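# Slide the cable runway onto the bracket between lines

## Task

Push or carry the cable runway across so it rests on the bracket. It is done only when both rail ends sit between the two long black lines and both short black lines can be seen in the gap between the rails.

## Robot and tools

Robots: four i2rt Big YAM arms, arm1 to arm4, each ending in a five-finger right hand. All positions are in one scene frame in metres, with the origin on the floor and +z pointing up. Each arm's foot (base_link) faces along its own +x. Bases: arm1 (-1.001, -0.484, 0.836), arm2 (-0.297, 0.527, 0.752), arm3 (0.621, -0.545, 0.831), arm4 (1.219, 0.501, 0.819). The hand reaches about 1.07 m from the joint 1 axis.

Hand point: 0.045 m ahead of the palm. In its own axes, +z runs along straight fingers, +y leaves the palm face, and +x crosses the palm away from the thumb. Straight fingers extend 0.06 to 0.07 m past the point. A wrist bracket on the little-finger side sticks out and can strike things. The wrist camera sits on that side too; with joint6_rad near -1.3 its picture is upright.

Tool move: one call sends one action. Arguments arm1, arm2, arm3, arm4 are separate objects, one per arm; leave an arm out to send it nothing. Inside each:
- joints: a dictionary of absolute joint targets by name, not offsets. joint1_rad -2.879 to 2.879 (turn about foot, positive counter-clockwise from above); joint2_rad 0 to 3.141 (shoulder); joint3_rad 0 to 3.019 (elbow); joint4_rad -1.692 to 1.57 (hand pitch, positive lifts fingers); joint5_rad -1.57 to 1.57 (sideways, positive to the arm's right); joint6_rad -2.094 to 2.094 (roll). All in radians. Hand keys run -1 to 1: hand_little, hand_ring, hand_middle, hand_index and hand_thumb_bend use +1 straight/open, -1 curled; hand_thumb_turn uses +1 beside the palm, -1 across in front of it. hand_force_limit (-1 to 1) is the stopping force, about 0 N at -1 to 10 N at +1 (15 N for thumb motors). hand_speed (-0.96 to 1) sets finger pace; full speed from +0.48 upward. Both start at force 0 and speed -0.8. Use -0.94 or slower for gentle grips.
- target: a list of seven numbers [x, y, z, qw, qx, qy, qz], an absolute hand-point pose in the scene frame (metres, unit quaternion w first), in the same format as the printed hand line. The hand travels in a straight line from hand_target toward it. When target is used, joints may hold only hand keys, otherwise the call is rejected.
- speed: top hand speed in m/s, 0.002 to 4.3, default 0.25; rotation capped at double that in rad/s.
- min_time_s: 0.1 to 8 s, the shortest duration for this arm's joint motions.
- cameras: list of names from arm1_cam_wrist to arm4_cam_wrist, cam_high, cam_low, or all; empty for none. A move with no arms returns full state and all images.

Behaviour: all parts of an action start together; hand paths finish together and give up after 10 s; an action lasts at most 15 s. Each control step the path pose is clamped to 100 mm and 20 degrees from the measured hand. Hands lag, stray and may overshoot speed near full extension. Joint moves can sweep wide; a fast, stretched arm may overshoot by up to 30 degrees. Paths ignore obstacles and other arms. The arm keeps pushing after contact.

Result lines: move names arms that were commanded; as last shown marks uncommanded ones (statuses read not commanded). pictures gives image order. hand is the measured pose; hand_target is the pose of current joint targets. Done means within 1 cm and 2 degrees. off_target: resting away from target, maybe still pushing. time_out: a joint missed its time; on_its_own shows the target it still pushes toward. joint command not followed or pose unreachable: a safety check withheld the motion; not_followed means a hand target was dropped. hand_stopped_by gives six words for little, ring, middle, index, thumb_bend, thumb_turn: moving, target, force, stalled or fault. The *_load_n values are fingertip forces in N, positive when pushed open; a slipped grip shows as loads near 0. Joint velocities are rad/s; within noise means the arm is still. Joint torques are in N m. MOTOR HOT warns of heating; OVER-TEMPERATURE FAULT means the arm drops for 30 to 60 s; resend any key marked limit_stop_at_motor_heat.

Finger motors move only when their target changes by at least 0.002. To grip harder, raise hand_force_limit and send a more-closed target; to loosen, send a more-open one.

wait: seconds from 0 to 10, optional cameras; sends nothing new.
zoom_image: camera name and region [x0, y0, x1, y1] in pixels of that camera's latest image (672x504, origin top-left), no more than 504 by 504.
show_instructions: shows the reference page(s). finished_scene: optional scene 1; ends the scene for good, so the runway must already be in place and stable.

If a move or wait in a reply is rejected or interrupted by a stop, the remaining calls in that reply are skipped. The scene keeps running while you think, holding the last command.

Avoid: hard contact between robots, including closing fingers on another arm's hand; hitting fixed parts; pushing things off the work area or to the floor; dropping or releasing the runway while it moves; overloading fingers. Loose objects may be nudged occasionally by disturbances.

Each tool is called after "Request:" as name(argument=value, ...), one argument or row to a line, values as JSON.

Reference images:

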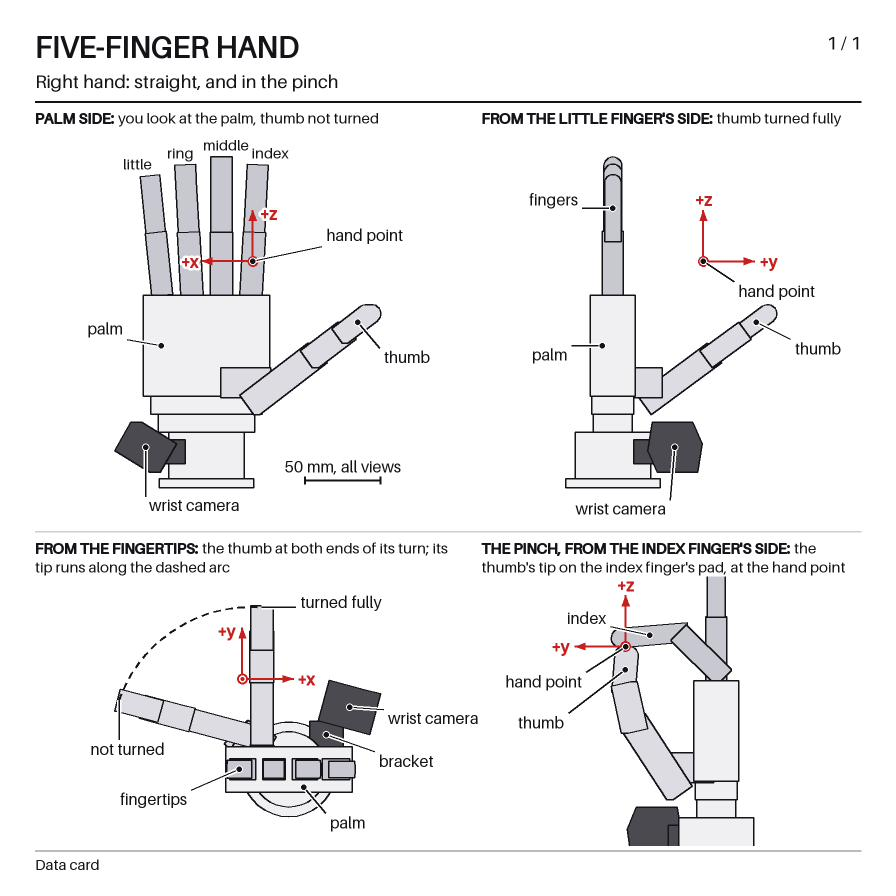

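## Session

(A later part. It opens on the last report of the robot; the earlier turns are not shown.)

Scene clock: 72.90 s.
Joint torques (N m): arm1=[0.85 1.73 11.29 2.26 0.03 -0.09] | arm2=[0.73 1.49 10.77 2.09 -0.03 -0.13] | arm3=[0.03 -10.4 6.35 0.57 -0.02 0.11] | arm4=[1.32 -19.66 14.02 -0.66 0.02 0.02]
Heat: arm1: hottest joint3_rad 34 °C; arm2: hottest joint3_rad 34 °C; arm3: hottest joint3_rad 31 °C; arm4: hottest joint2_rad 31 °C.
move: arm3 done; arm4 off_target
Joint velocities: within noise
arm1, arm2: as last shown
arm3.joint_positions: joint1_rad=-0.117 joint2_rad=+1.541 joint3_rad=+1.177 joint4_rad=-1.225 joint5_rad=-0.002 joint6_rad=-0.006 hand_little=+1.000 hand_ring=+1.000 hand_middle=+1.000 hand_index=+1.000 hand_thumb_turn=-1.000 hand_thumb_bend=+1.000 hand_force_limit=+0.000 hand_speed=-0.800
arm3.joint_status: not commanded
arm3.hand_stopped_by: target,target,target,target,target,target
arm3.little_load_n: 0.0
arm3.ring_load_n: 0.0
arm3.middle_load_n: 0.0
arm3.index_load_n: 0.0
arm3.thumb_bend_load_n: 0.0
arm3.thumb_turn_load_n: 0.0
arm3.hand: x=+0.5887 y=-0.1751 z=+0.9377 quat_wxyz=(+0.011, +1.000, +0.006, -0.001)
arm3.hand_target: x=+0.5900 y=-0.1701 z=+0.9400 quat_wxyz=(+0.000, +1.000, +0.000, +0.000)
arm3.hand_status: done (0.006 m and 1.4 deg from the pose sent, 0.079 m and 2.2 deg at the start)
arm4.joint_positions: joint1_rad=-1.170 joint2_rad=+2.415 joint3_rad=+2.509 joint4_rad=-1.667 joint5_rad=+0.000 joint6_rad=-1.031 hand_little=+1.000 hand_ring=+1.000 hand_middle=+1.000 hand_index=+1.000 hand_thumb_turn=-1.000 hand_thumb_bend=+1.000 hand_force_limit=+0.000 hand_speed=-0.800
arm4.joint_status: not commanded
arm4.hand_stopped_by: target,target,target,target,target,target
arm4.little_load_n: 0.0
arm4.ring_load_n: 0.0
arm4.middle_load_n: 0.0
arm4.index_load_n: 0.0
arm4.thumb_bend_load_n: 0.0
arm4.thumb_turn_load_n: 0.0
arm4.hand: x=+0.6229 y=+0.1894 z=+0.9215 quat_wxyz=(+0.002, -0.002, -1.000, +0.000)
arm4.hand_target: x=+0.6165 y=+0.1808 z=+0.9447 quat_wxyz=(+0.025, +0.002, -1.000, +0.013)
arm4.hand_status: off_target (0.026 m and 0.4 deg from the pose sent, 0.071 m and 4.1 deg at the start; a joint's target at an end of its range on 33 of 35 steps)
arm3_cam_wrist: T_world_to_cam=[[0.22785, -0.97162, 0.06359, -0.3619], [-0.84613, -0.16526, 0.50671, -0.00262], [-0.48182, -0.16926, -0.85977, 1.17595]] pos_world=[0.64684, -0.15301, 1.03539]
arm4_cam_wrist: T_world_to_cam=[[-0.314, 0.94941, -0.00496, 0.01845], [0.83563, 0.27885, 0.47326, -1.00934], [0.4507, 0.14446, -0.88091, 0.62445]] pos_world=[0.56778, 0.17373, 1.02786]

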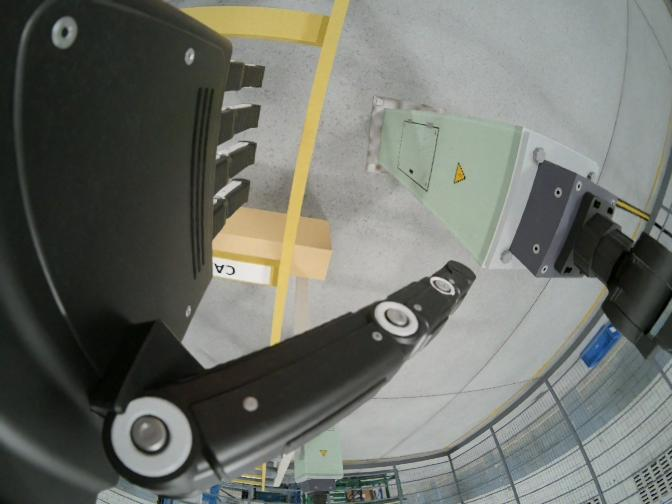

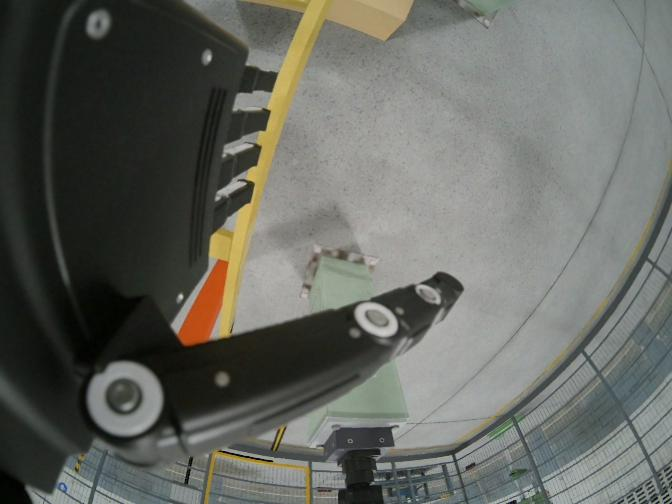

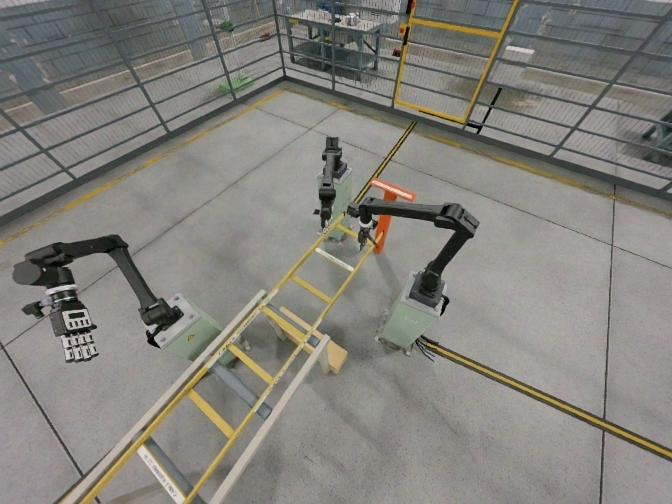

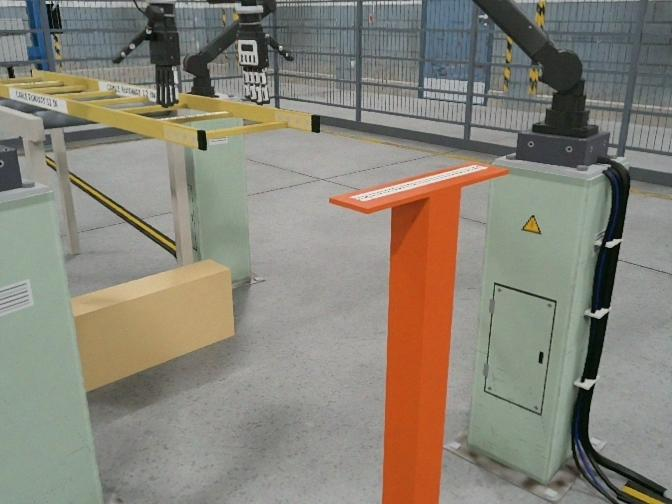

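Request:
zoom_image(
  camera="arm4_cam_wrist",
  region=[230, 40, 330, 140],
)

Request:
zoom_image(
  camera="arm4_cam_wrist",
  region=[200, 140, 300, 240],
)

Request:
zoom_image(
  camera="arm3_cam_wrist",
  region=[220, 60, 340, 180],
)

Scaled by 5.040 from the camera's image (finer frame: 960x720).

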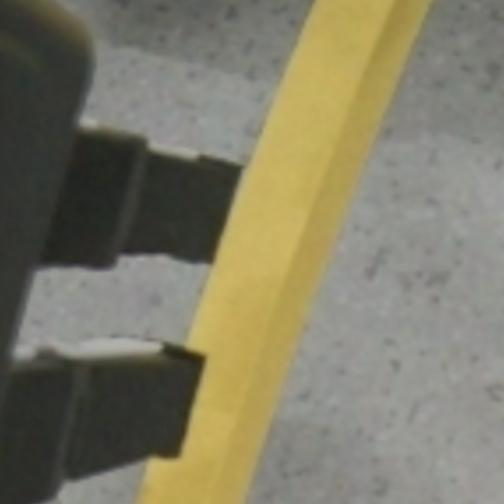

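Scaled by 5.040 from the camera's image (finer frame: 960x720).

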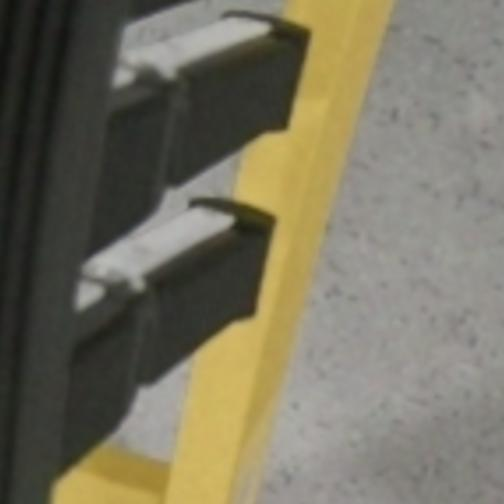

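Scaled by 4.200 from the camera's image (finer frame: 960x720).

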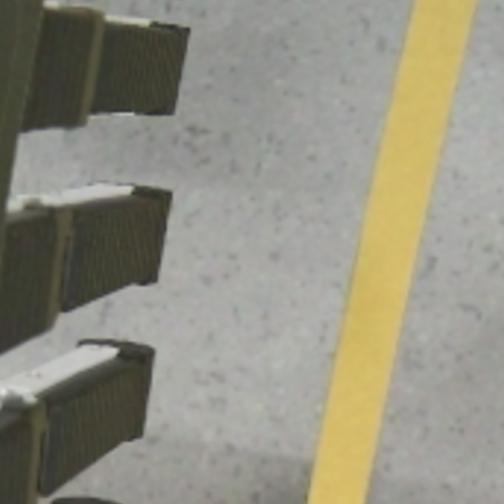

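Request:
move(
  arm3={"target": [0.59, -0.176, 0.9, 0, -1, 0, 0], "speed": 0.15},
  arm4={"target": [0.614, 0.154, 0.95, 0, 0, -1, 0], "speed": 0.15},
)

Request:
move(
  arm3={"target": [0.59, -0.176, 0.87, 0, -1, 0, 0], "speed": 0.1},
  arm4={"target": [0.614, 0.154, 0.893, 0, 0, -1, 0], "speed": 0.1},
  cameras=["arm3_cam_wrist", "arm4_cam_wrist", "cam_high", "cam_low"],
)

Request:
zoom_image(
  camera="arm3_cam_wrist",
  region=[180, 0, 480, 300],
)

Request:
zoom_image(
  camera="arm4_cam_wrist",
  region=[180, 0, 480, 300],
)

Request:
zoom_image(
  camera="cam_low",
  region=[60, 0, 340, 180],
)

Scene clock: 80.17 s.
Joint torques (N m): arm1=[0.67 1.38 11.25 2.3 0.06 -0.07] | arm2=[1.14 1.49 10.82 1.94 -0.03 -0.1] | arm3=[0.38 -9.29 5.85 0.73 -0.03 0.09] | arm4=[0.79 -18.2 14.17 -0.57 0.09 0.16]
Heat: arm1: hottest joint3_rad 34 °C; arm2: hottest joint3_rad 34 °C; arm3: hottest joint3_rad 30 °C; arm4: hottest joint2_rad 32 °C.
move: arm3 done; arm4 off_target
Joint velocities: within noise
arm1, arm2: as last shown
arm3.joint_positions: joint1_rad=-0.117 joint2_rad=+1.560 joint3_rad=+1.099 joint4_rad=-1.116 joint5_rad=-0.002 joint6_rad=-0.006 hand_little=+1.000 hand_ring=+1.000 hand_middle=+1.000 hand_index=+1.000 hand_thumb_turn=-1.000 hand_thumb_bend=+1.000 hand_force_limit=+0.000 hand_speed=-0.800
arm3.joint_status: not commanded
arm3.hand_stopped_by: target,target,target,target,target,target
arm3.little_load_n: 0.0
arm3.ring_load_n: 0.0
arm3.middle_load_n: 0.0
arm3.index_load_n: 0.0
arm3.thumb_bend_load_n: 0.0
arm3.thumb_turn_load_n: 0.0
arm3.hand: x=+0.5887 y=-0.1795 z=+0.9017 quat_wxyz=(+0.005, +1.000, +0.006, -0.001)
arm3.hand_target: x=+0.5900 y=-0.1760 z=+0.9001 quat_wxyz=(+0.000, +1.000, +0.000, +0.000)
arm3.hand_status: done (0.004 m and 0.9 deg from the pose sent, 0.038 m and 1.4 deg at the start)
arm4.joint_positions: joint1_rad=-1.134 joint2_rad=+2.423 joint3_rad=+2.583 joint4_rad=-1.667 joint5_rad=+0.000 joint6_rad=-1.021 hand_little=+1.000 hand_ring=+1.000 hand_middle=+1.000 hand_index=+1.000 hand_thumb_turn=-1.000 hand_thumb_bend=+1.000 hand_force_limit=+0.000 hand_speed=-0.800
arm4.joint_status: not commanded
arm4.hand_stopped_by: target,target,target,target,target,target
arm4.little_load_n: 0.0
arm4.ring_load_n: 0.0
arm4.middle_load_n: 0.0
arm4.index_load_n: 0.0
arm4.thumb_bend_load_n: 0.0
arm4.thumb_turn_load_n: 0.0
arm4.hand: x=+0.6214 y=+0.1594 z=+0.9401 quat_wxyz=(+0.030, +0.011, -0.999, +0.017)
arm4.hand_target: x=+0.6150 y=+0.1547 z=+0.9495 quat_wxyz=(+0.043, +0.005, -0.999, +0.025)
arm4.hand_status: off_target (0.013 m and 4.1 deg from the pose sent, 0.046 m and 0.4 deg at the start; a joint's target at an end of its range on 38 of 39 steps)
pictures: none

Scene clock: 81.47 s.
Joint torques (N m): arm1=[0.97 1.55 11.25 2.29 0.05 -0.12] | arm2=[0.03 1.55 10.5 2.25 -0.01 -0.12] | arm3=[0.5 -9.29 5.5 0.57 0 0.09] | arm4=[0.62 -19.72 14.27 -0.75 -0.07 0.17]
Heat: arm1: hottest joint3_rad 34 °C; arm2: hottest joint3_rad 34 °C; arm3: hottest joint3_rad 30 °C; arm4: hottest joint2_rad 32 °C.
move: arm3 done; arm4 off_target
Joint velocities: within noise
arm1, arm2: as last shown
arm3.joint_positions: joint1_rad=-0.117 joint2_rad=+1.598 joint3_rad=+1.059 joint4_rad=-1.035 joint5_rad=-0.002 joint6_rad=-0.006 hand_little=+1.000 hand_ring=+1.000 hand_middle=+1.000 hand_index=+1.000 hand_thumb_turn=-1.000 hand_thumb_bend=+1.000 hand_force_limit=+0.000 hand_speed=-0.800
arm3.joint_status: not commanded
arm3.hand_stopped_by: target,target,target,target,target,target
arm3.little_load_n: 0.0
arm3.ring_load_n: 0.0
arm3.middle_load_n: 0.0
arm3.index_load_n: 0.0
arm3.thumb_bend_load_n: 0.0
arm3.thumb_turn_load_n: 0.0
arm3.hand: x=+0.5887 y=-0.1786 z=+0.8729 quat_wxyz=(+0.003, +1.000, +0.006, -0.001)
arm3.hand_target: x=+0.5900 y=-0.1760 z=+0.8701 quat_wxyz=(+0.000, +1.000, +0.000, +0.000)
arm3.hand_status: done (0.004 m and 0.8 deg from the pose sent, 0.032 m and 0.9 deg at the start)
arm4.joint_positions: joint1_rad=-1.134 joint2_rad=+2.526 joint3_rad=+2.594 joint4_rad=-1.667 joint5_rad=+0.000 joint6_rad=-1.015 hand_little=+1.000 hand_ring=+1.000 hand_middle=+1.000 hand_index=+1.000 hand_thumb_turn=-1.000 hand_thumb_bend=+1.000 hand_force_limit=+0.000 hand_speed=-0.800
arm4.joint_status: not commanded
arm4.hand_stopped_by: target,target,target,target,target,target
arm4.little_load_n: 0.0
arm4.ring_load_n: 0.0
arm4.middle_load_n: 0.0
arm4.index_load_n: 0.0
arm4.thumb_bend_load_n: 0.0
arm4.thumb_turn_load_n: 0.0
arm4.hand: x=+0.6232 y=+0.1603 z=+0.8752 quat_wxyz=(-0.009, +0.007, -1.000, -0.008)
arm4.hand_target: x=+0.6150 y=+0.1548 z=+0.8930 quat_wxyz=(+0.010, +0.001, -1.000, +0.006)
arm4.hand_status: off_target (0.021 m and 1.6 deg from the pose sent, 0.048 m and 4.1 deg at the start; a joint's target at an end of its range on 35 of 39 steps)
arm3_cam_wrist: T_world_to_cam=[[0.22789, -0.97249, 0.04831, -0.34797], [-0.84607, -0.17322, 0.50414, 0.03043], [-0.4819, -0.15576, -0.86227, 1.12429]] pos_world=[0.64684, -0.15801, 0.97092]
arm4_cam_wrist: T_world_to_cam=[[-0.33188, 0.94332, 0.00132, 0.05257], [0.81932, 0.28756, 0.49601, -0.99079], [0.46752, 0.16569, -0.86832, 0.56278]] pos_world=[0.56611, 0.14207, 0.98005]

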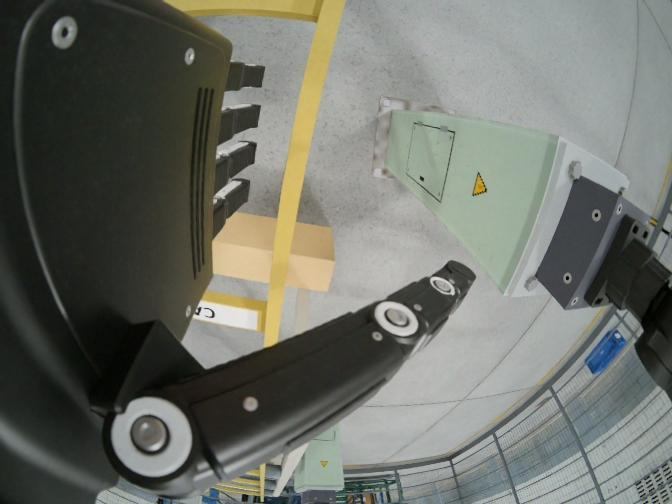

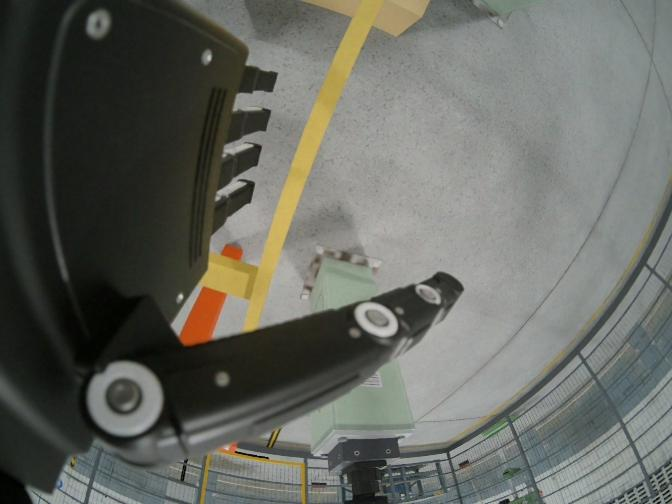

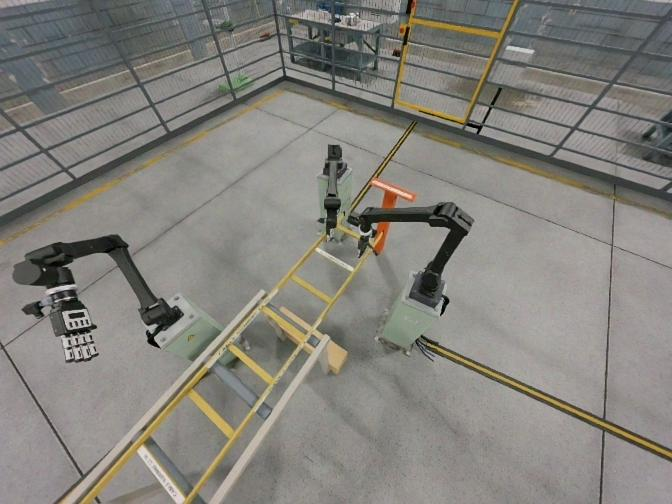

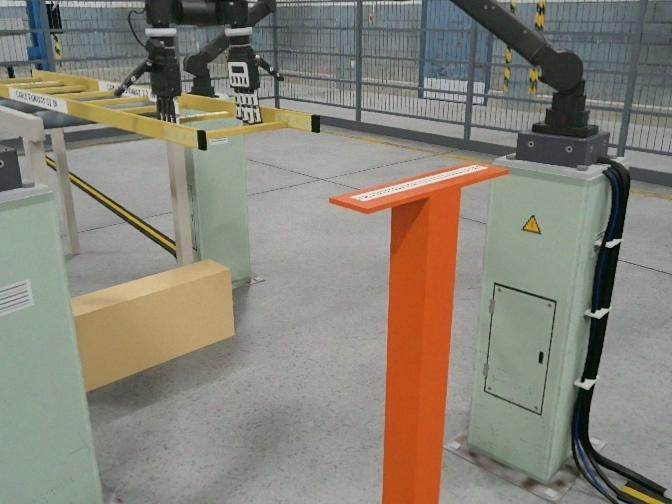

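Scaled by 1.680 from the camera's image (finer frame: 960x720).

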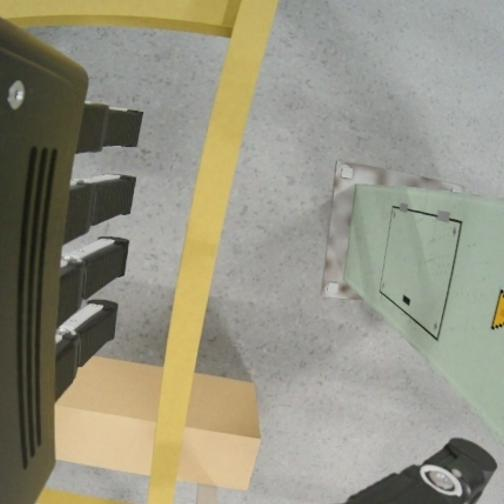

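Scaled by 1.680 from the camera's image (finer frame: 960x720).

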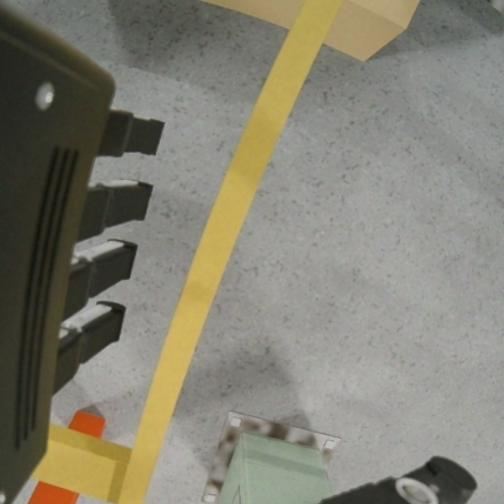

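Scaled by 1.800 from the camera's image (finer frame: 960x720).

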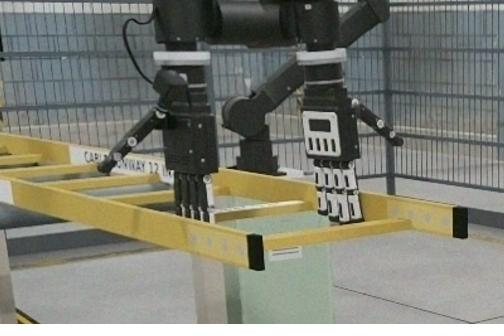

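Request:
move(
  arm3={"target": [0.59, -0.181, 0.815, 0, -1, 0, 0], "speed": 0.1},
  arm4={"target": [0.614, 0.156, 0.835, 0, 0, -1, 0], "speed": 0.1},
  cameras=["arm3_cam_wrist", "arm4_cam_wrist", "cam_high", "cam_low"],
)

Request:
zoom_image(
  camera="arm3_cam_wrist",
  region=[180, 0, 480, 300],
)

Request:
zoom_image(
  camera="arm4_cam_wrist",
  region=[180, 0, 480, 300],
)

Request:
zoom_image(
  camera="cam_low",
  region=[60, 0, 340, 180],
)

Scene clock: 88.53 s.
Joint torques (N m): arm1=[0.85 1.55 11.25 2.24 0.03 -0.1] | arm2=[-0.09 1.67 10.63 2.06 0 -0.13] | arm3=[0.09 -9.76 5.04 0.65 -0.03 0.09] | arm4=[0.56 -19.14 8.87 0.31 -0.05 0.17]
Heat: arm1: hottest joint3_rad 34 °C; arm2: hottest joint3_rad 34 °C; arm3: hottest joint3_rad 30 °C; arm4: hottest joint2_rad 32 °C.
move: arm3 done; arm4 off_target
Joint velocities: within noise
arm1, arm2: as last shown
arm3.joint_positions: joint1_rad=-0.117 joint2_rad=+1.679 joint3_rad=+0.984 joint4_rad=-0.881 joint5_rad=-0.002 joint6_rad=-0.006 hand_little=+1.000 hand_ring=+1.000 hand_middle=+1.000 hand_index=+1.000 hand_thumb_turn=-1.000 hand_thumb_bend=+1.000 hand_force_limit=+0.000 hand_speed=-0.800
arm3.joint_status: not commanded
arm3.hand_stopped_by: target,target,target,target,target,target
arm3.little_load_n: 0.0
arm3.ring_load_n: 0.0
arm3.middle_load_n: 0.0
arm3.index_load_n: 0.0
arm3.thumb_bend_load_n: 0.0
arm3.thumb_turn_load_n: 0.0
arm3.hand: x=+0.5887 y=-0.1840 z=+0.8168 quat_wxyz=(+0.005, +1.000, +0.006, -0.001)
arm3.hand_target: x=+0.5900 y=-0.1810 z=+0.8150 quat_wxyz=(+0.000, +1.000, +0.000, +0.000)
arm3.hand_status: done (0.004 m and 0.9 deg from the pose sent, 0.058 m and 0.7 deg at the start)
arm4.joint_positions: joint1_rad=-1.134 joint2_rad=+2.536 joint3_rad=+2.539 joint4_rad=-1.575 joint5_rad=+0.000 joint6_rad=-1.015 hand_little=+1.000 hand_ring=+1.000 hand_middle=+1.000 hand_index=+1.000 hand_thumb_turn=-1.000 hand_thumb_bend=+1.000 hand_force_limit=+0.000 hand_speed=-0.800
arm4.joint_status: not commanded
arm4.hand_stopped_by: target,target,target,target,target,target
arm4.little_load_n: 0.0
arm4.ring_load_n: 0.0
arm4.middle_load_n: 0.0
arm4.index_load_n: -0.5
arm4.thumb_bend_load_n: 0.0
arm4.thumb_turn_load_n: 0.0
arm4.hand: x=+0.6148 y=+0.1549 z=+0.8455 quat_wxyz=(+0.003, +0.007, -1.000, +0.000)
arm4.hand_target: x=+0.6141 y=+0.1561 z=+0.8350 quat_wxyz=(+0.000, +0.000, -1.000, +0.000)
arm4.hand_status: off_target (0.011 m and 0.9 deg from the pose sent, 0.041 m and 1.6 deg at the start)
arm3_cam_wrist: T_world_to_cam=[[0.22789, -0.97233, 0.05128, -0.35292], [-0.84607, -0.17169, 0.50466, 0.0576], [-0.4819, -0.15839, -0.86179, 1.07425]] pos_world=[0.64684, -0.16311, 0.91481]
arm4_cam_wrist: T_world_to_cam=[[-0.33203, 0.94325, -0.00585, 0.06115], [0.83041, 0.29524, 0.4725, -0.95572], [0.44741, 0.15203, -0.88131, 0.56736]] pos_world=[0.5601, 0.13823, 0.95196]

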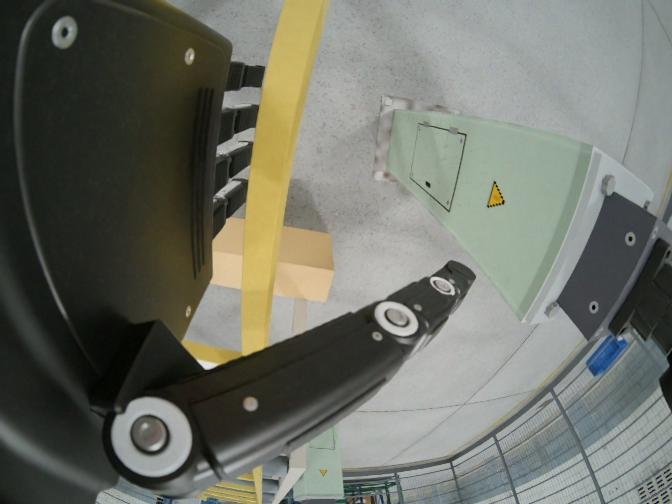

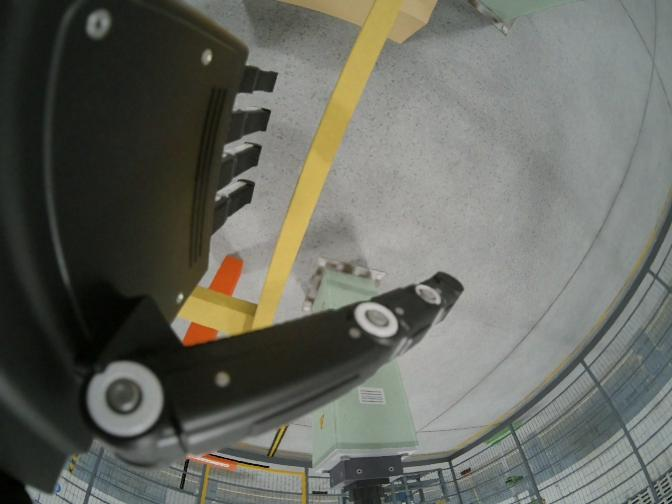

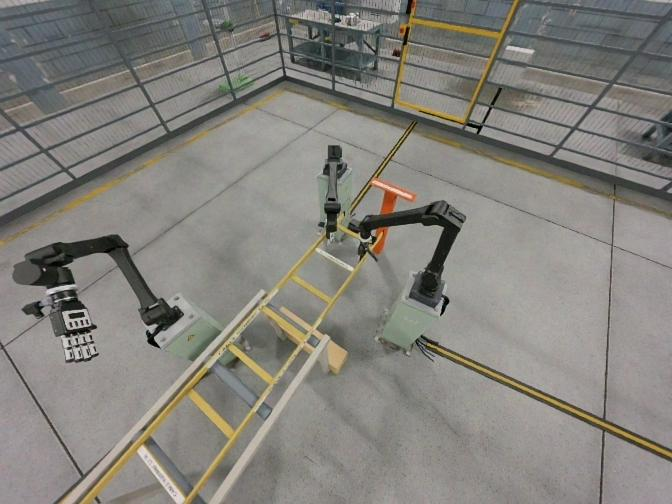

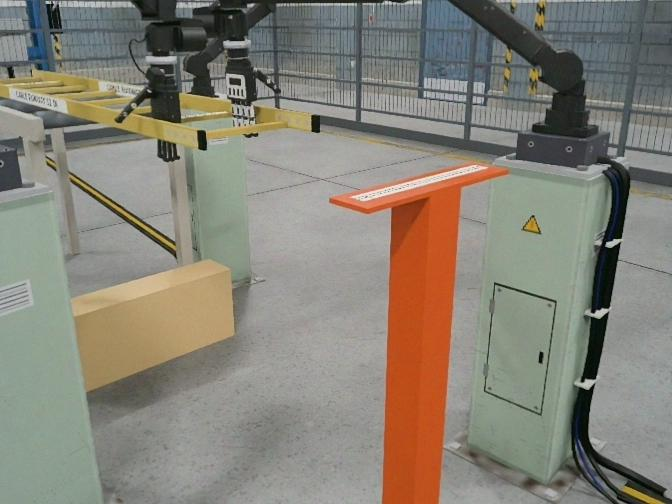

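Scaled by 1.680 from the camera's image (finer frame: 960x720).

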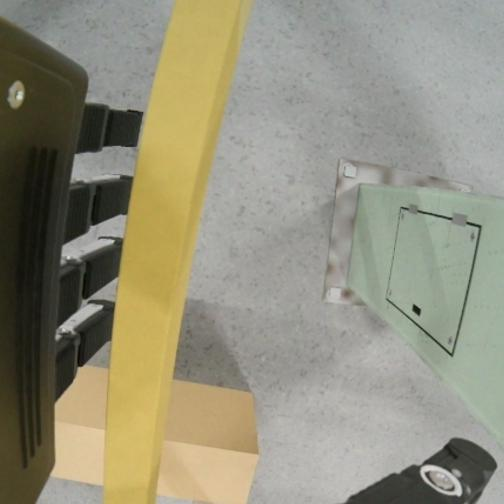

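Scaled by 1.680 from the camera's image (finer frame: 960x720).

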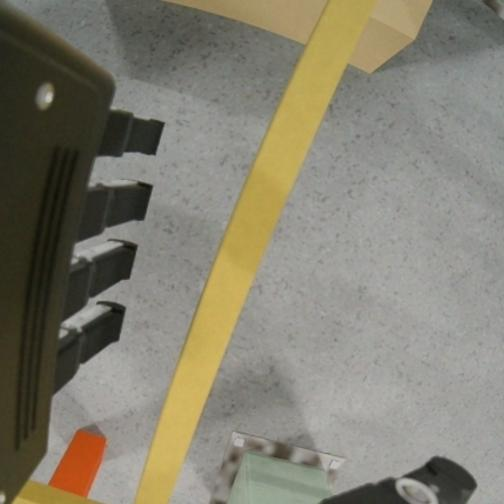

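Scaled by 1.800 from the camera's image (finer frame: 960x720).

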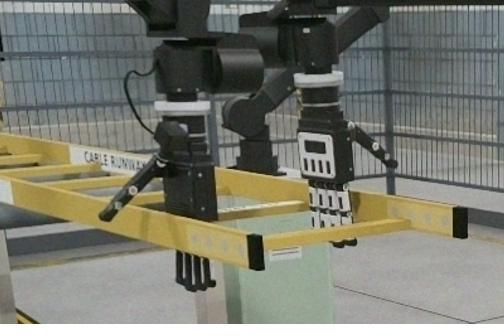

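Request:
move(
  arm4={"target": [0.614, 0.16, 0.812, 0, 0, -1, 0], "speed": 0.1},
  cameras=["arm4_cam_wrist", "cam_low"],
)

Request:
zoom_image(
  camera="arm4_cam_wrist",
  region=[180, 0, 480, 300],
)

Request:
zoom_image(
  camera="cam_low",
  region=[100, 40, 340, 180],
)

Scene clock: 91.57 s.
Joint torques (N m): arm1=[1.14 1.9 11.29 2.21 0.06 -0.11] | arm2=[0.5 1.08 10.54 2.02 -0.03 -0.1] | arm3=[0.26 -9.76 4.93 0.69 -0.02 0.1] | arm4=[0.21 -19.6 8.66 0.28 -0.06 0.12]
Heat: arm1: hottest joint3_rad 34 °C; arm2: hottest joint3_rad 34 °C; arm3: hottest joint3_rad 30 °C; arm4: hottest joint2_rad 32 °C.
move: arm4 done
Joint velocities: within noise
arm1.joint_positions: joint1_rad=-0.179 joint2_rad=+0.616 joint3_rad=+1.343 joint4_rad=-1.162 joint5_rad=+0.207 joint6_rad=-0.998 hand_little=+1.000 hand_ring=+1.000 hand_middle=+1.000 hand_index=+1.000 hand_thumb_turn=+1.000 hand_thumb_bend=+1.000 hand_force_limit=+0.000 hand_speed=-0.800
arm1.joint_status: not commanded
arm1.hand_stopped_by: target,target,target,target,target,target
arm1.little_load_n: 0.0
arm1.ring_load_n: 0.0
arm1.middle_load_n: 0.0
arm1.index_load_n: 0.0
arm1.thumb_bend_load_n: 0.0
arm1.thumb_turn_load_n: 0.0
arm1.hand: x=-0.8576 y=-0.2730 z=+1.3336 quat_wxyz=(-0.370, +0.808, +0.230, +0.397)
arm1.hand_target: x=-0.8580 y=-0.2742 z=+1.3434 quat_wxyz=(-0.378, +0.803, +0.227, +0.402)
arm1.hand_status: not commanded
arm2.joint_positions: joint1_rad=-0.281 joint2_rad=+0.626 joint3_rad=+1.356 joint4_rad=-1.179 joint5_rad=+0.124 joint6_rad=-1.343 hand_little=+1.000 hand_ring=+1.000 hand_middle=+1.000 hand_index=+1.000 hand_thumb_turn=+1.000 hand_thumb_bend=+1.000 hand_force_limit=+0.000 hand_speed=-0.800
arm2.joint_status: not commanded
arm2.hand_stopped_by: target,target,target,target,target,target
arm2.little_load_n: 0.0
arm2.ring_load_n: 0.0
arm2.middle_load_n: 0.5
arm2.index_load_n: 0.0
arm2.thumb_bend_load_n: 0.0
arm2.thumb_turn_load_n: 0.5
arm2.hand: x=-0.4598 y=+0.3157 z=+1.2610 quat_wxyz=(+0.436, +0.366, -0.763, +0.306)
arm2.hand_target: x=-0.4591 y=+0.3172 z=+1.2702 quat_wxyz=(+0.442, +0.363, -0.758, +0.312)
arm2.hand_status: not commanded
arm3: as last shown
arm4.joint_positions: joint1_rad=-1.134 joint2_rad=+2.536 joint3_rad=+2.469 joint4_rad=-1.509 joint5_rad=+0.000 joint6_rad=-1.015 hand_little=+1.000 hand_ring=+1.000 hand_middle=+1.000 hand_index=+1.000 hand_thumb_turn=-1.000 hand_thumb_bend=+1.000 hand_force_limit=+0.000 hand_speed=-0.800
arm4.joint_status: not commanded
arm4.hand_stopped_by: target,target,target,target,target,target
arm4.little_load_n: 0.0
arm4.ring_load_n: 0.0
arm4.middle_load_n: 0.0
arm4.index_load_n: 0.0
arm4.thumb_bend_load_n: 0.0
arm4.thumb_turn_load_n: 0.0
arm4.hand: x=+0.6164 y=+0.1560 z=+0.8189 quat_wxyz=(+0.001, +0.007, -1.000, -0.001)
arm4.hand_target: x=+0.6140 y=+0.1600 z=+0.8121 quat_wxyz=(+0.000, +0.000, -1.000, +0.000)
arm4.hand_status: done (0.008 m and 0.9 deg from the pose sent, 0.034 m and 0.9 deg at the start)
arm4_cam_wrist: T_world_to_cam=[[-0.33197, 0.94328, -0.00481, 0.05958], [0.82864, 0.29405, 0.47634, -0.94668], [0.45073, 0.15414, -0.87925, 0.53879]] pos_world=[0.56138, 0.13912, 0.92496]

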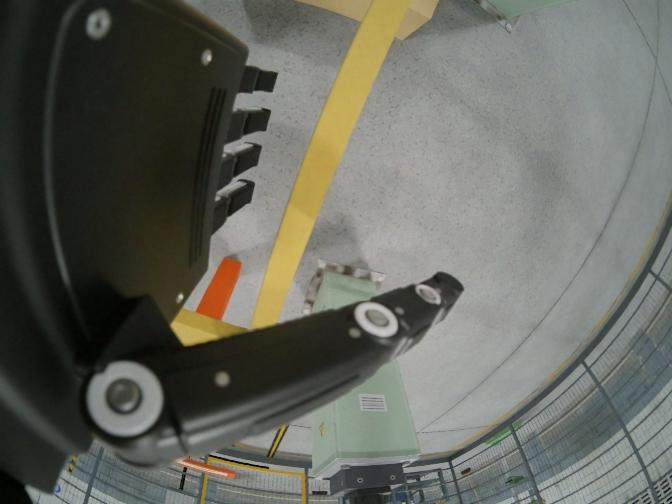

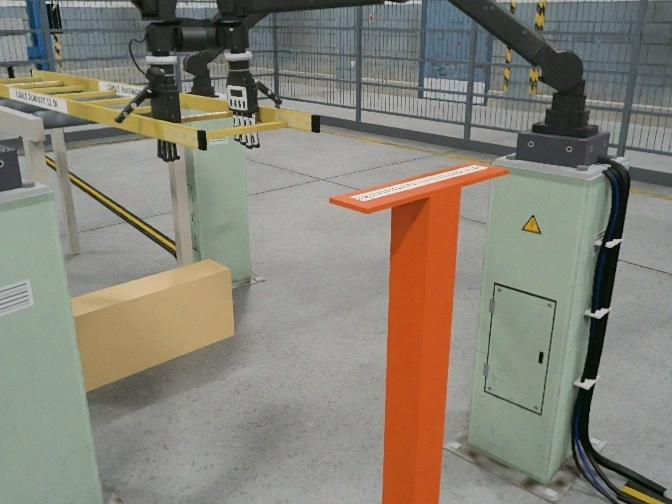

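Scaled by 1.680 from the camera's image (finer frame: 960x720).

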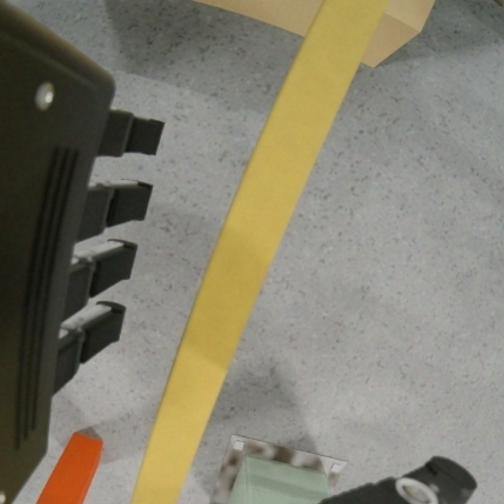

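Scaled by 2.100 from the camera's image (finer frame: 960x720).

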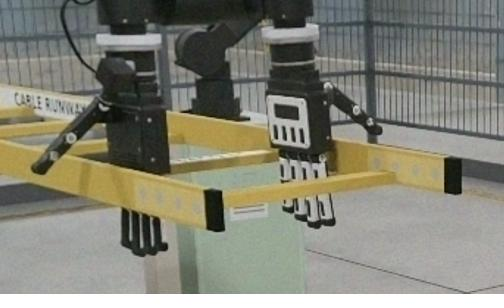

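Request:
wait(
  seconds=0,
  cameras=["arm3_cam_wrist", "arm4_cam_wrist", "cam_high"],
)

Request:
zoom_image(
  camera="arm3_cam_wrist",
  region=[220, 0, 360, 140],
)

Request:
zoom_image(
  camera="arm4_cam_wrist",
  region=[260, 40, 400, 180],
)

Request:
zoom_image(
  camera="cam_high",
  region=[280, 140, 440, 270],
)

Scene clock: 93.97 s.
Joint torques (N m): arm1=[0.85 1.79 11.26 2.22 0.04 -0.08] | arm2=[0.5 1.44 10.69 2.21 0.02 -0.09] | arm3=[0.09 -9.88 4.96 0.58 -0.01 0.1] | arm4=[0.21 -19.49 8.68 0.28 -0.06 0.12]
Heat: arm1: hottest joint3_rad 34 °C; arm2: hottest joint3_rad 34 °C; arm3: hottest joint3_rad 30 °C; arm4: hottest joint2_rad 33 °C.
Joint velocities: within noise
arm1.joint_positions: joint1_rad=-0.179 joint2_rad=+0.616 joint3_rad=+1.343 joint4_rad=-1.162 joint5_rad=+0.207 joint6_rad=-0.998 hand_little=+1.000 hand_ring=+1.000 hand_middle=+1.000 hand_index=+1.000 hand_thumb_turn=+1.000 hand_thumb_bend=+1.000 hand_force_limit=+0.000 hand_speed=-0.800
arm1.joint_status: not commanded
arm1.hand_stopped_by: target,target,target,target,target,target
arm1.little_load_n: 0.0
arm1.ring_load_n: 0.0
arm1.middle_load_n: 0.0
arm1.index_load_n: 0.0
arm1.thumb_bend_load_n: 0.0
arm1.thumb_turn_load_n: 0.0
arm1.hand: x=-0.8576 y=-0.2730 z=+1.3336 quat_wxyz=(-0.370, +0.808, +0.230, +0.397)
arm1.hand_target: x=-0.8580 y=-0.2742 z=+1.3434 quat_wxyz=(-0.378, +0.803, +0.227, +0.402)
arm1.hand_status: not commanded
arm2.joint_positions: joint1_rad=-0.281 joint2_rad=+0.626 joint3_rad=+1.356 joint4_rad=-1.179 joint5_rad=+0.124 joint6_rad=-1.343 hand_little=+1.000 hand_ring=+1.000 hand_middle=+1.000 hand_index=+1.000 hand_thumb_turn=+1.000 hand_thumb_bend=+1.000 hand_force_limit=+0.000 hand_speed=-0.800
arm2.joint_status: not commanded
arm2.hand_stopped_by: target,target,target,target,target,target
arm2.little_load_n: 0.0
arm2.ring_load_n: 0.0
arm2.middle_load_n: 0.0
arm2.index_load_n: 0.0
arm2.thumb_bend_load_n: 0.0
arm2.thumb_turn_load_n: 0.0
arm2.hand: x=-0.4598 y=+0.3157 z=+1.2610 quat_wxyz=(+0.436, +0.366, -0.763, +0.306)
arm2.hand_target: x=-0.4591 y=+0.3172 z=+1.2702 quat_wxyz=(+0.442, +0.363, -0.758, +0.312)
arm2.hand_status: not commanded
arm3.joint_positions: joint1_rad=-0.117 joint2_rad=+1.679 joint3_rad=+0.984 joint4_rad=-0.881 joint5_rad=-0.002 joint6_rad=-0.006 hand_little=+1.000 hand_ring=+1.000 hand_middle=+1.000 hand_index=+1.000 hand_thumb_turn=-1.000 hand_thumb_bend=+1.000 hand_force_limit=+0.000 hand_speed=-0.800
arm3.joint_status: not commanded
arm3.hand_stopped_by: target,target,target,target,target,target
arm3.little_load_n: 0.0
arm3.ring_load_n: 0.0
arm3.middle_load_n: 0.0
arm3.index_load_n: 0.0
arm3.thumb_bend_load_n: 0.0
arm3.thumb_turn_load_n: 0.0
arm3.hand: x=+0.5887 y=-0.1840 z=+0.8168 quat_wxyz=(+0.005, +1.000, +0.006, -0.001)
arm3.hand_target: x=+0.5900 y=-0.1810 z=+0.8150 quat_wxyz=(+0.000, +1.000, +0.000, +0.000)
arm3.hand_status: not commanded
arm4.joint_positions: joint1_rad=-1.134 joint2_rad=+2.536 joint3_rad=+2.469 joint4_rad=-1.509 joint5_rad=+0.000 joint6_rad=-1.015 hand_little=+1.000 hand_ring=+1.000 hand_middle=+1.000 hand_index=+1.000 hand_thumb_turn=-1.000 hand_thumb_bend=+1.000 hand_force_limit=+0.000 hand_speed=-0.800
arm4.joint_status: not commanded
arm4.hand_stopped_by: target,target,target,target,target,target
arm4.little_load_n: 0.0
arm4.ring_load_n: 0.0
arm4.middle_load_n: 0.0
arm4.index_load_n: 0.0
arm4.thumb_bend_load_n: 0.0
arm4.thumb_turn_load_n: 0.0
arm4.hand: x=+0.6164 y=+0.1560 z=+0.8189 quat_wxyz=(+0.001, +0.007, -1.000, -0.001)
arm4.hand_target: x=+0.6140 y=+0.1600 z=+0.8121 quat_wxyz=(+0.000, +0.000, -1.000, +0.000)
arm4.hand_status: done (0.008 m and 0.9 deg from the pose sent, 0.034 m and 0.9 deg at the start)
arm3_cam_wrist: T_world_to_cam=[[0.22789, -0.97233, 0.05128, -0.35292], [-0.84607, -0.17169, 0.50466, 0.0576], [-0.4819, -0.15839, -0.86179, 1.07425]] pos_world=[0.64684, -0.16311, 0.91481]
arm4_cam_wrist: T_world_to_cam=[[-0.33197, 0.94328, -0.00481, 0.05958], [0.82864, 0.29405, 0.47634, -0.94668], [0.45073, 0.15414, -0.87925, 0.53879]] pos_world=[0.56138, 0.13912, 0.92496]

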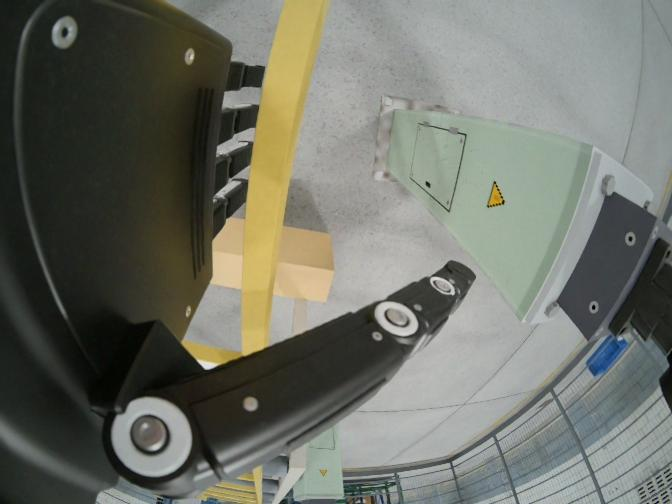

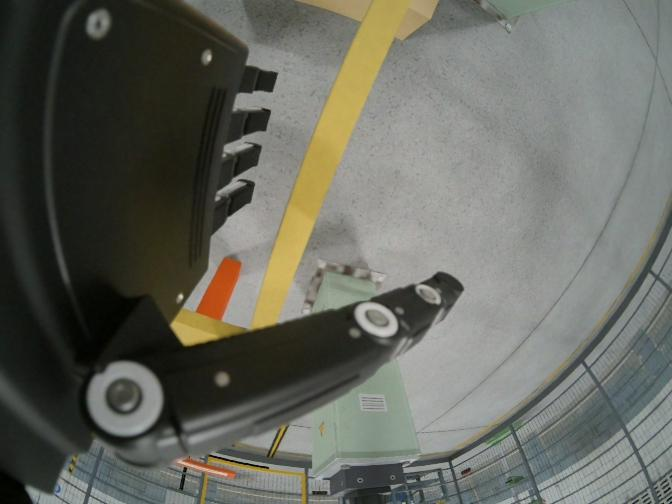

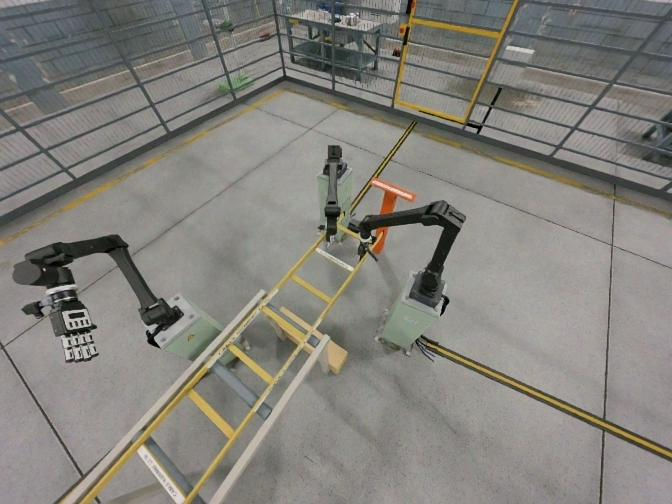

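Scaled by 3.600 from the camera's image (finer frame: 960x720).

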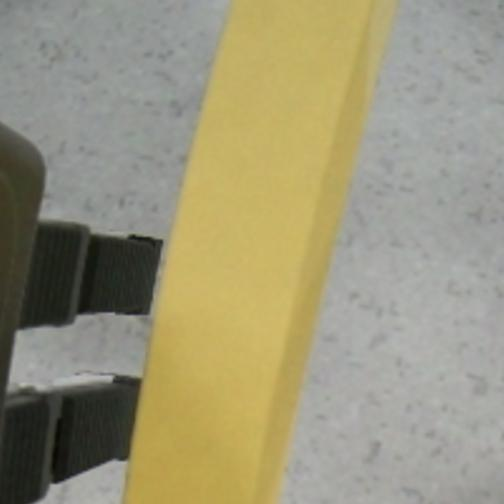

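Scaled by 3.600 from the camera's image (finer frame: 960x720).

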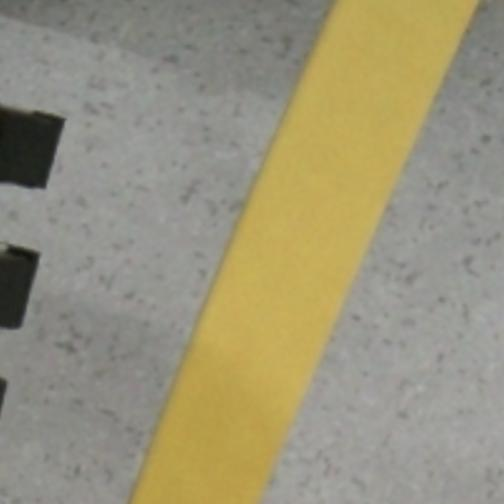

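Scaled by 3.150 from the camera's image (finer frame: 960x720).

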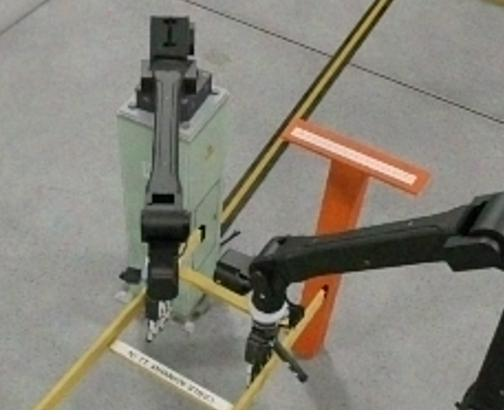

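Request:
move(
  arm4={"target": [0.613, 0.176, 0.808, 0, 0, -1, 0], "speed": 0.1},
  cameras=["arm3_cam_wrist", "arm4_cam_wrist", "cam_low"],
)

Request:
zoom_image(
  camera="arm4_cam_wrist",
  region=[220, 0, 400, 180],
)

Request:
zoom_image(
  camera="cam_low",
  region=[100, 40, 340, 180],
)

Scene clock: 99.20 s.
Joint torques (N m): arm1=[0.67 1.55 11.28 2.22 0.04 -0.11] | arm2=[-0.26 1.49 10.88 2.17 0 -0.11] | arm3=[0.44 -9.52 5.01 0.57 -0.02 0.11] | arm4=[0.56 -21.13 8.68 0.2 -0.05 -0.03]
Heat: arm1: hottest joint3_rad 34 °C; arm2: hottest joint3_rad 34 °C; arm3: hottest joint3_rad 30 °C; arm4: hottest joint2_rad 33 °C.
move: arm4 off_target
Joint velocities: within noise
arm1, arm2, arm3: as last shown
arm3.thumb_bend_load_n: -0.5
arm4.joint_positions: joint1_rad=-1.158 joint2_rad=+2.525 joint3_rad=+2.389 joint4_rad=-1.465 joint5_rad=-0.001 joint6_rad=-1.018 hand_little=+1.000 hand_ring=+1.000 hand_middle=+1.000 hand_index=+1.000 hand_thumb_turn=-1.000 hand_thumb_bend=+1.000 hand_force_limit=+0.000 hand_speed=-0.800
arm4.joint_status: not commanded
arm4.hand_stopped_by: target,target,target,target,target,target
arm4.little_load_n: 0.0
arm4.ring_load_n: 0.0
arm4.middle_load_n: 0.0
arm4.index_load_n: 0.0
arm4.thumb_bend_load_n: 0.0
arm4.thumb_turn_load_n: 0.0
arm4.hand: x=+0.6177 y=+0.1762 z=+0.7979 quat_wxyz=(-0.010, -0.003, -1.000, -0.007)
arm4.hand_target: x=+0.6131 y=+0.1760 z=+0.8080 quat_wxyz=(+0.000, +0.000, -1.000, +0.000)
arm4.hand_status: off_target (0.011 m and 1.5 deg from the pose sent, 0.023 m and 0.9 deg at the start)
arm3_cam_wrist: T_world_to_cam=[[0.22789, -0.97233, 0.05128, -0.35292], [-0.84607, -0.17169, 0.50466, 0.0576], [-0.4819, -0.15839, -0.86179, 1.07425]] pos_world=[0.64684, -0.16311, 0.91481]
arm4_cam_wrist: T_world_to_cam=[[-0.31273, 0.94984, 0.0005, 0.02358], [0.82365, 0.27092, 0.4982, -0.95402], [0.47308, 0.15621, -0.86706, 0.49289]] pos_world=[0.55998, 0.15907, 0.90265]

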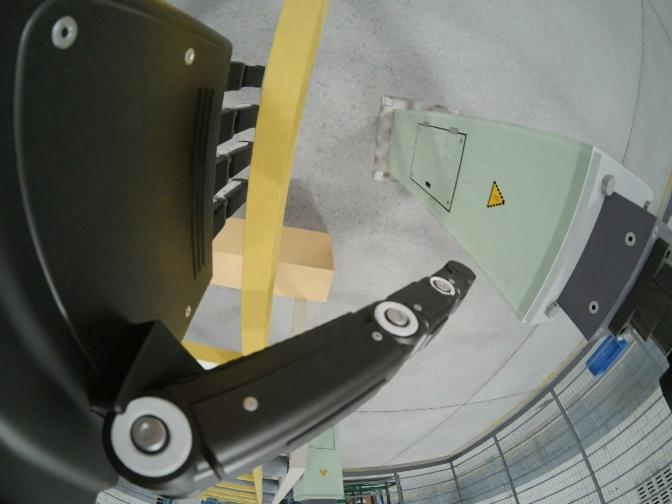

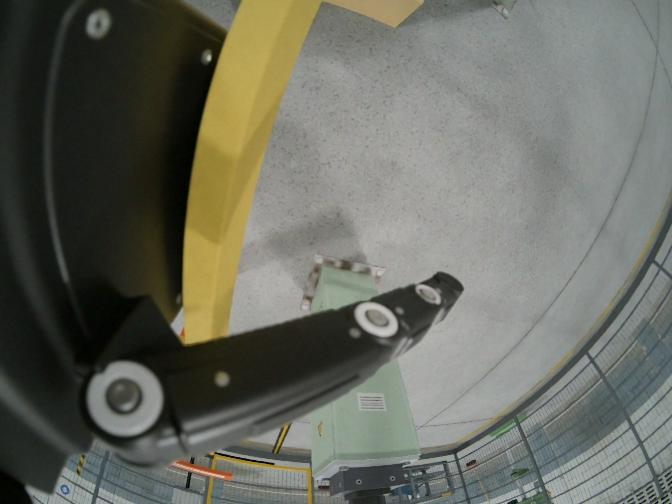

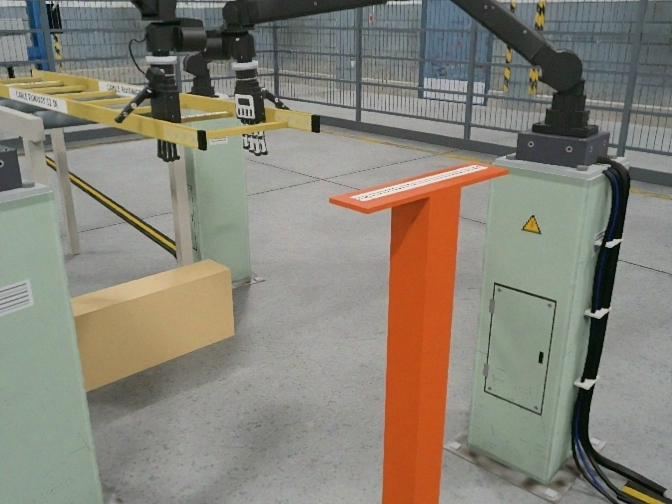

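Scaled by 2.800 from the camera's image (finer frame: 960x720).

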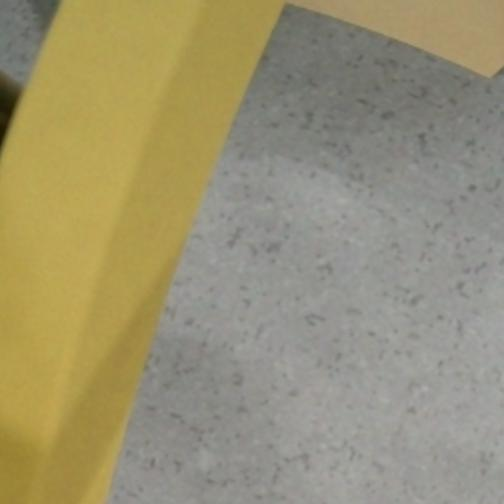

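Scaled by 2.100 from the camera's image (finer frame: 960x720).

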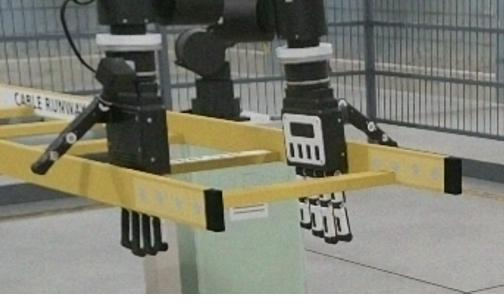

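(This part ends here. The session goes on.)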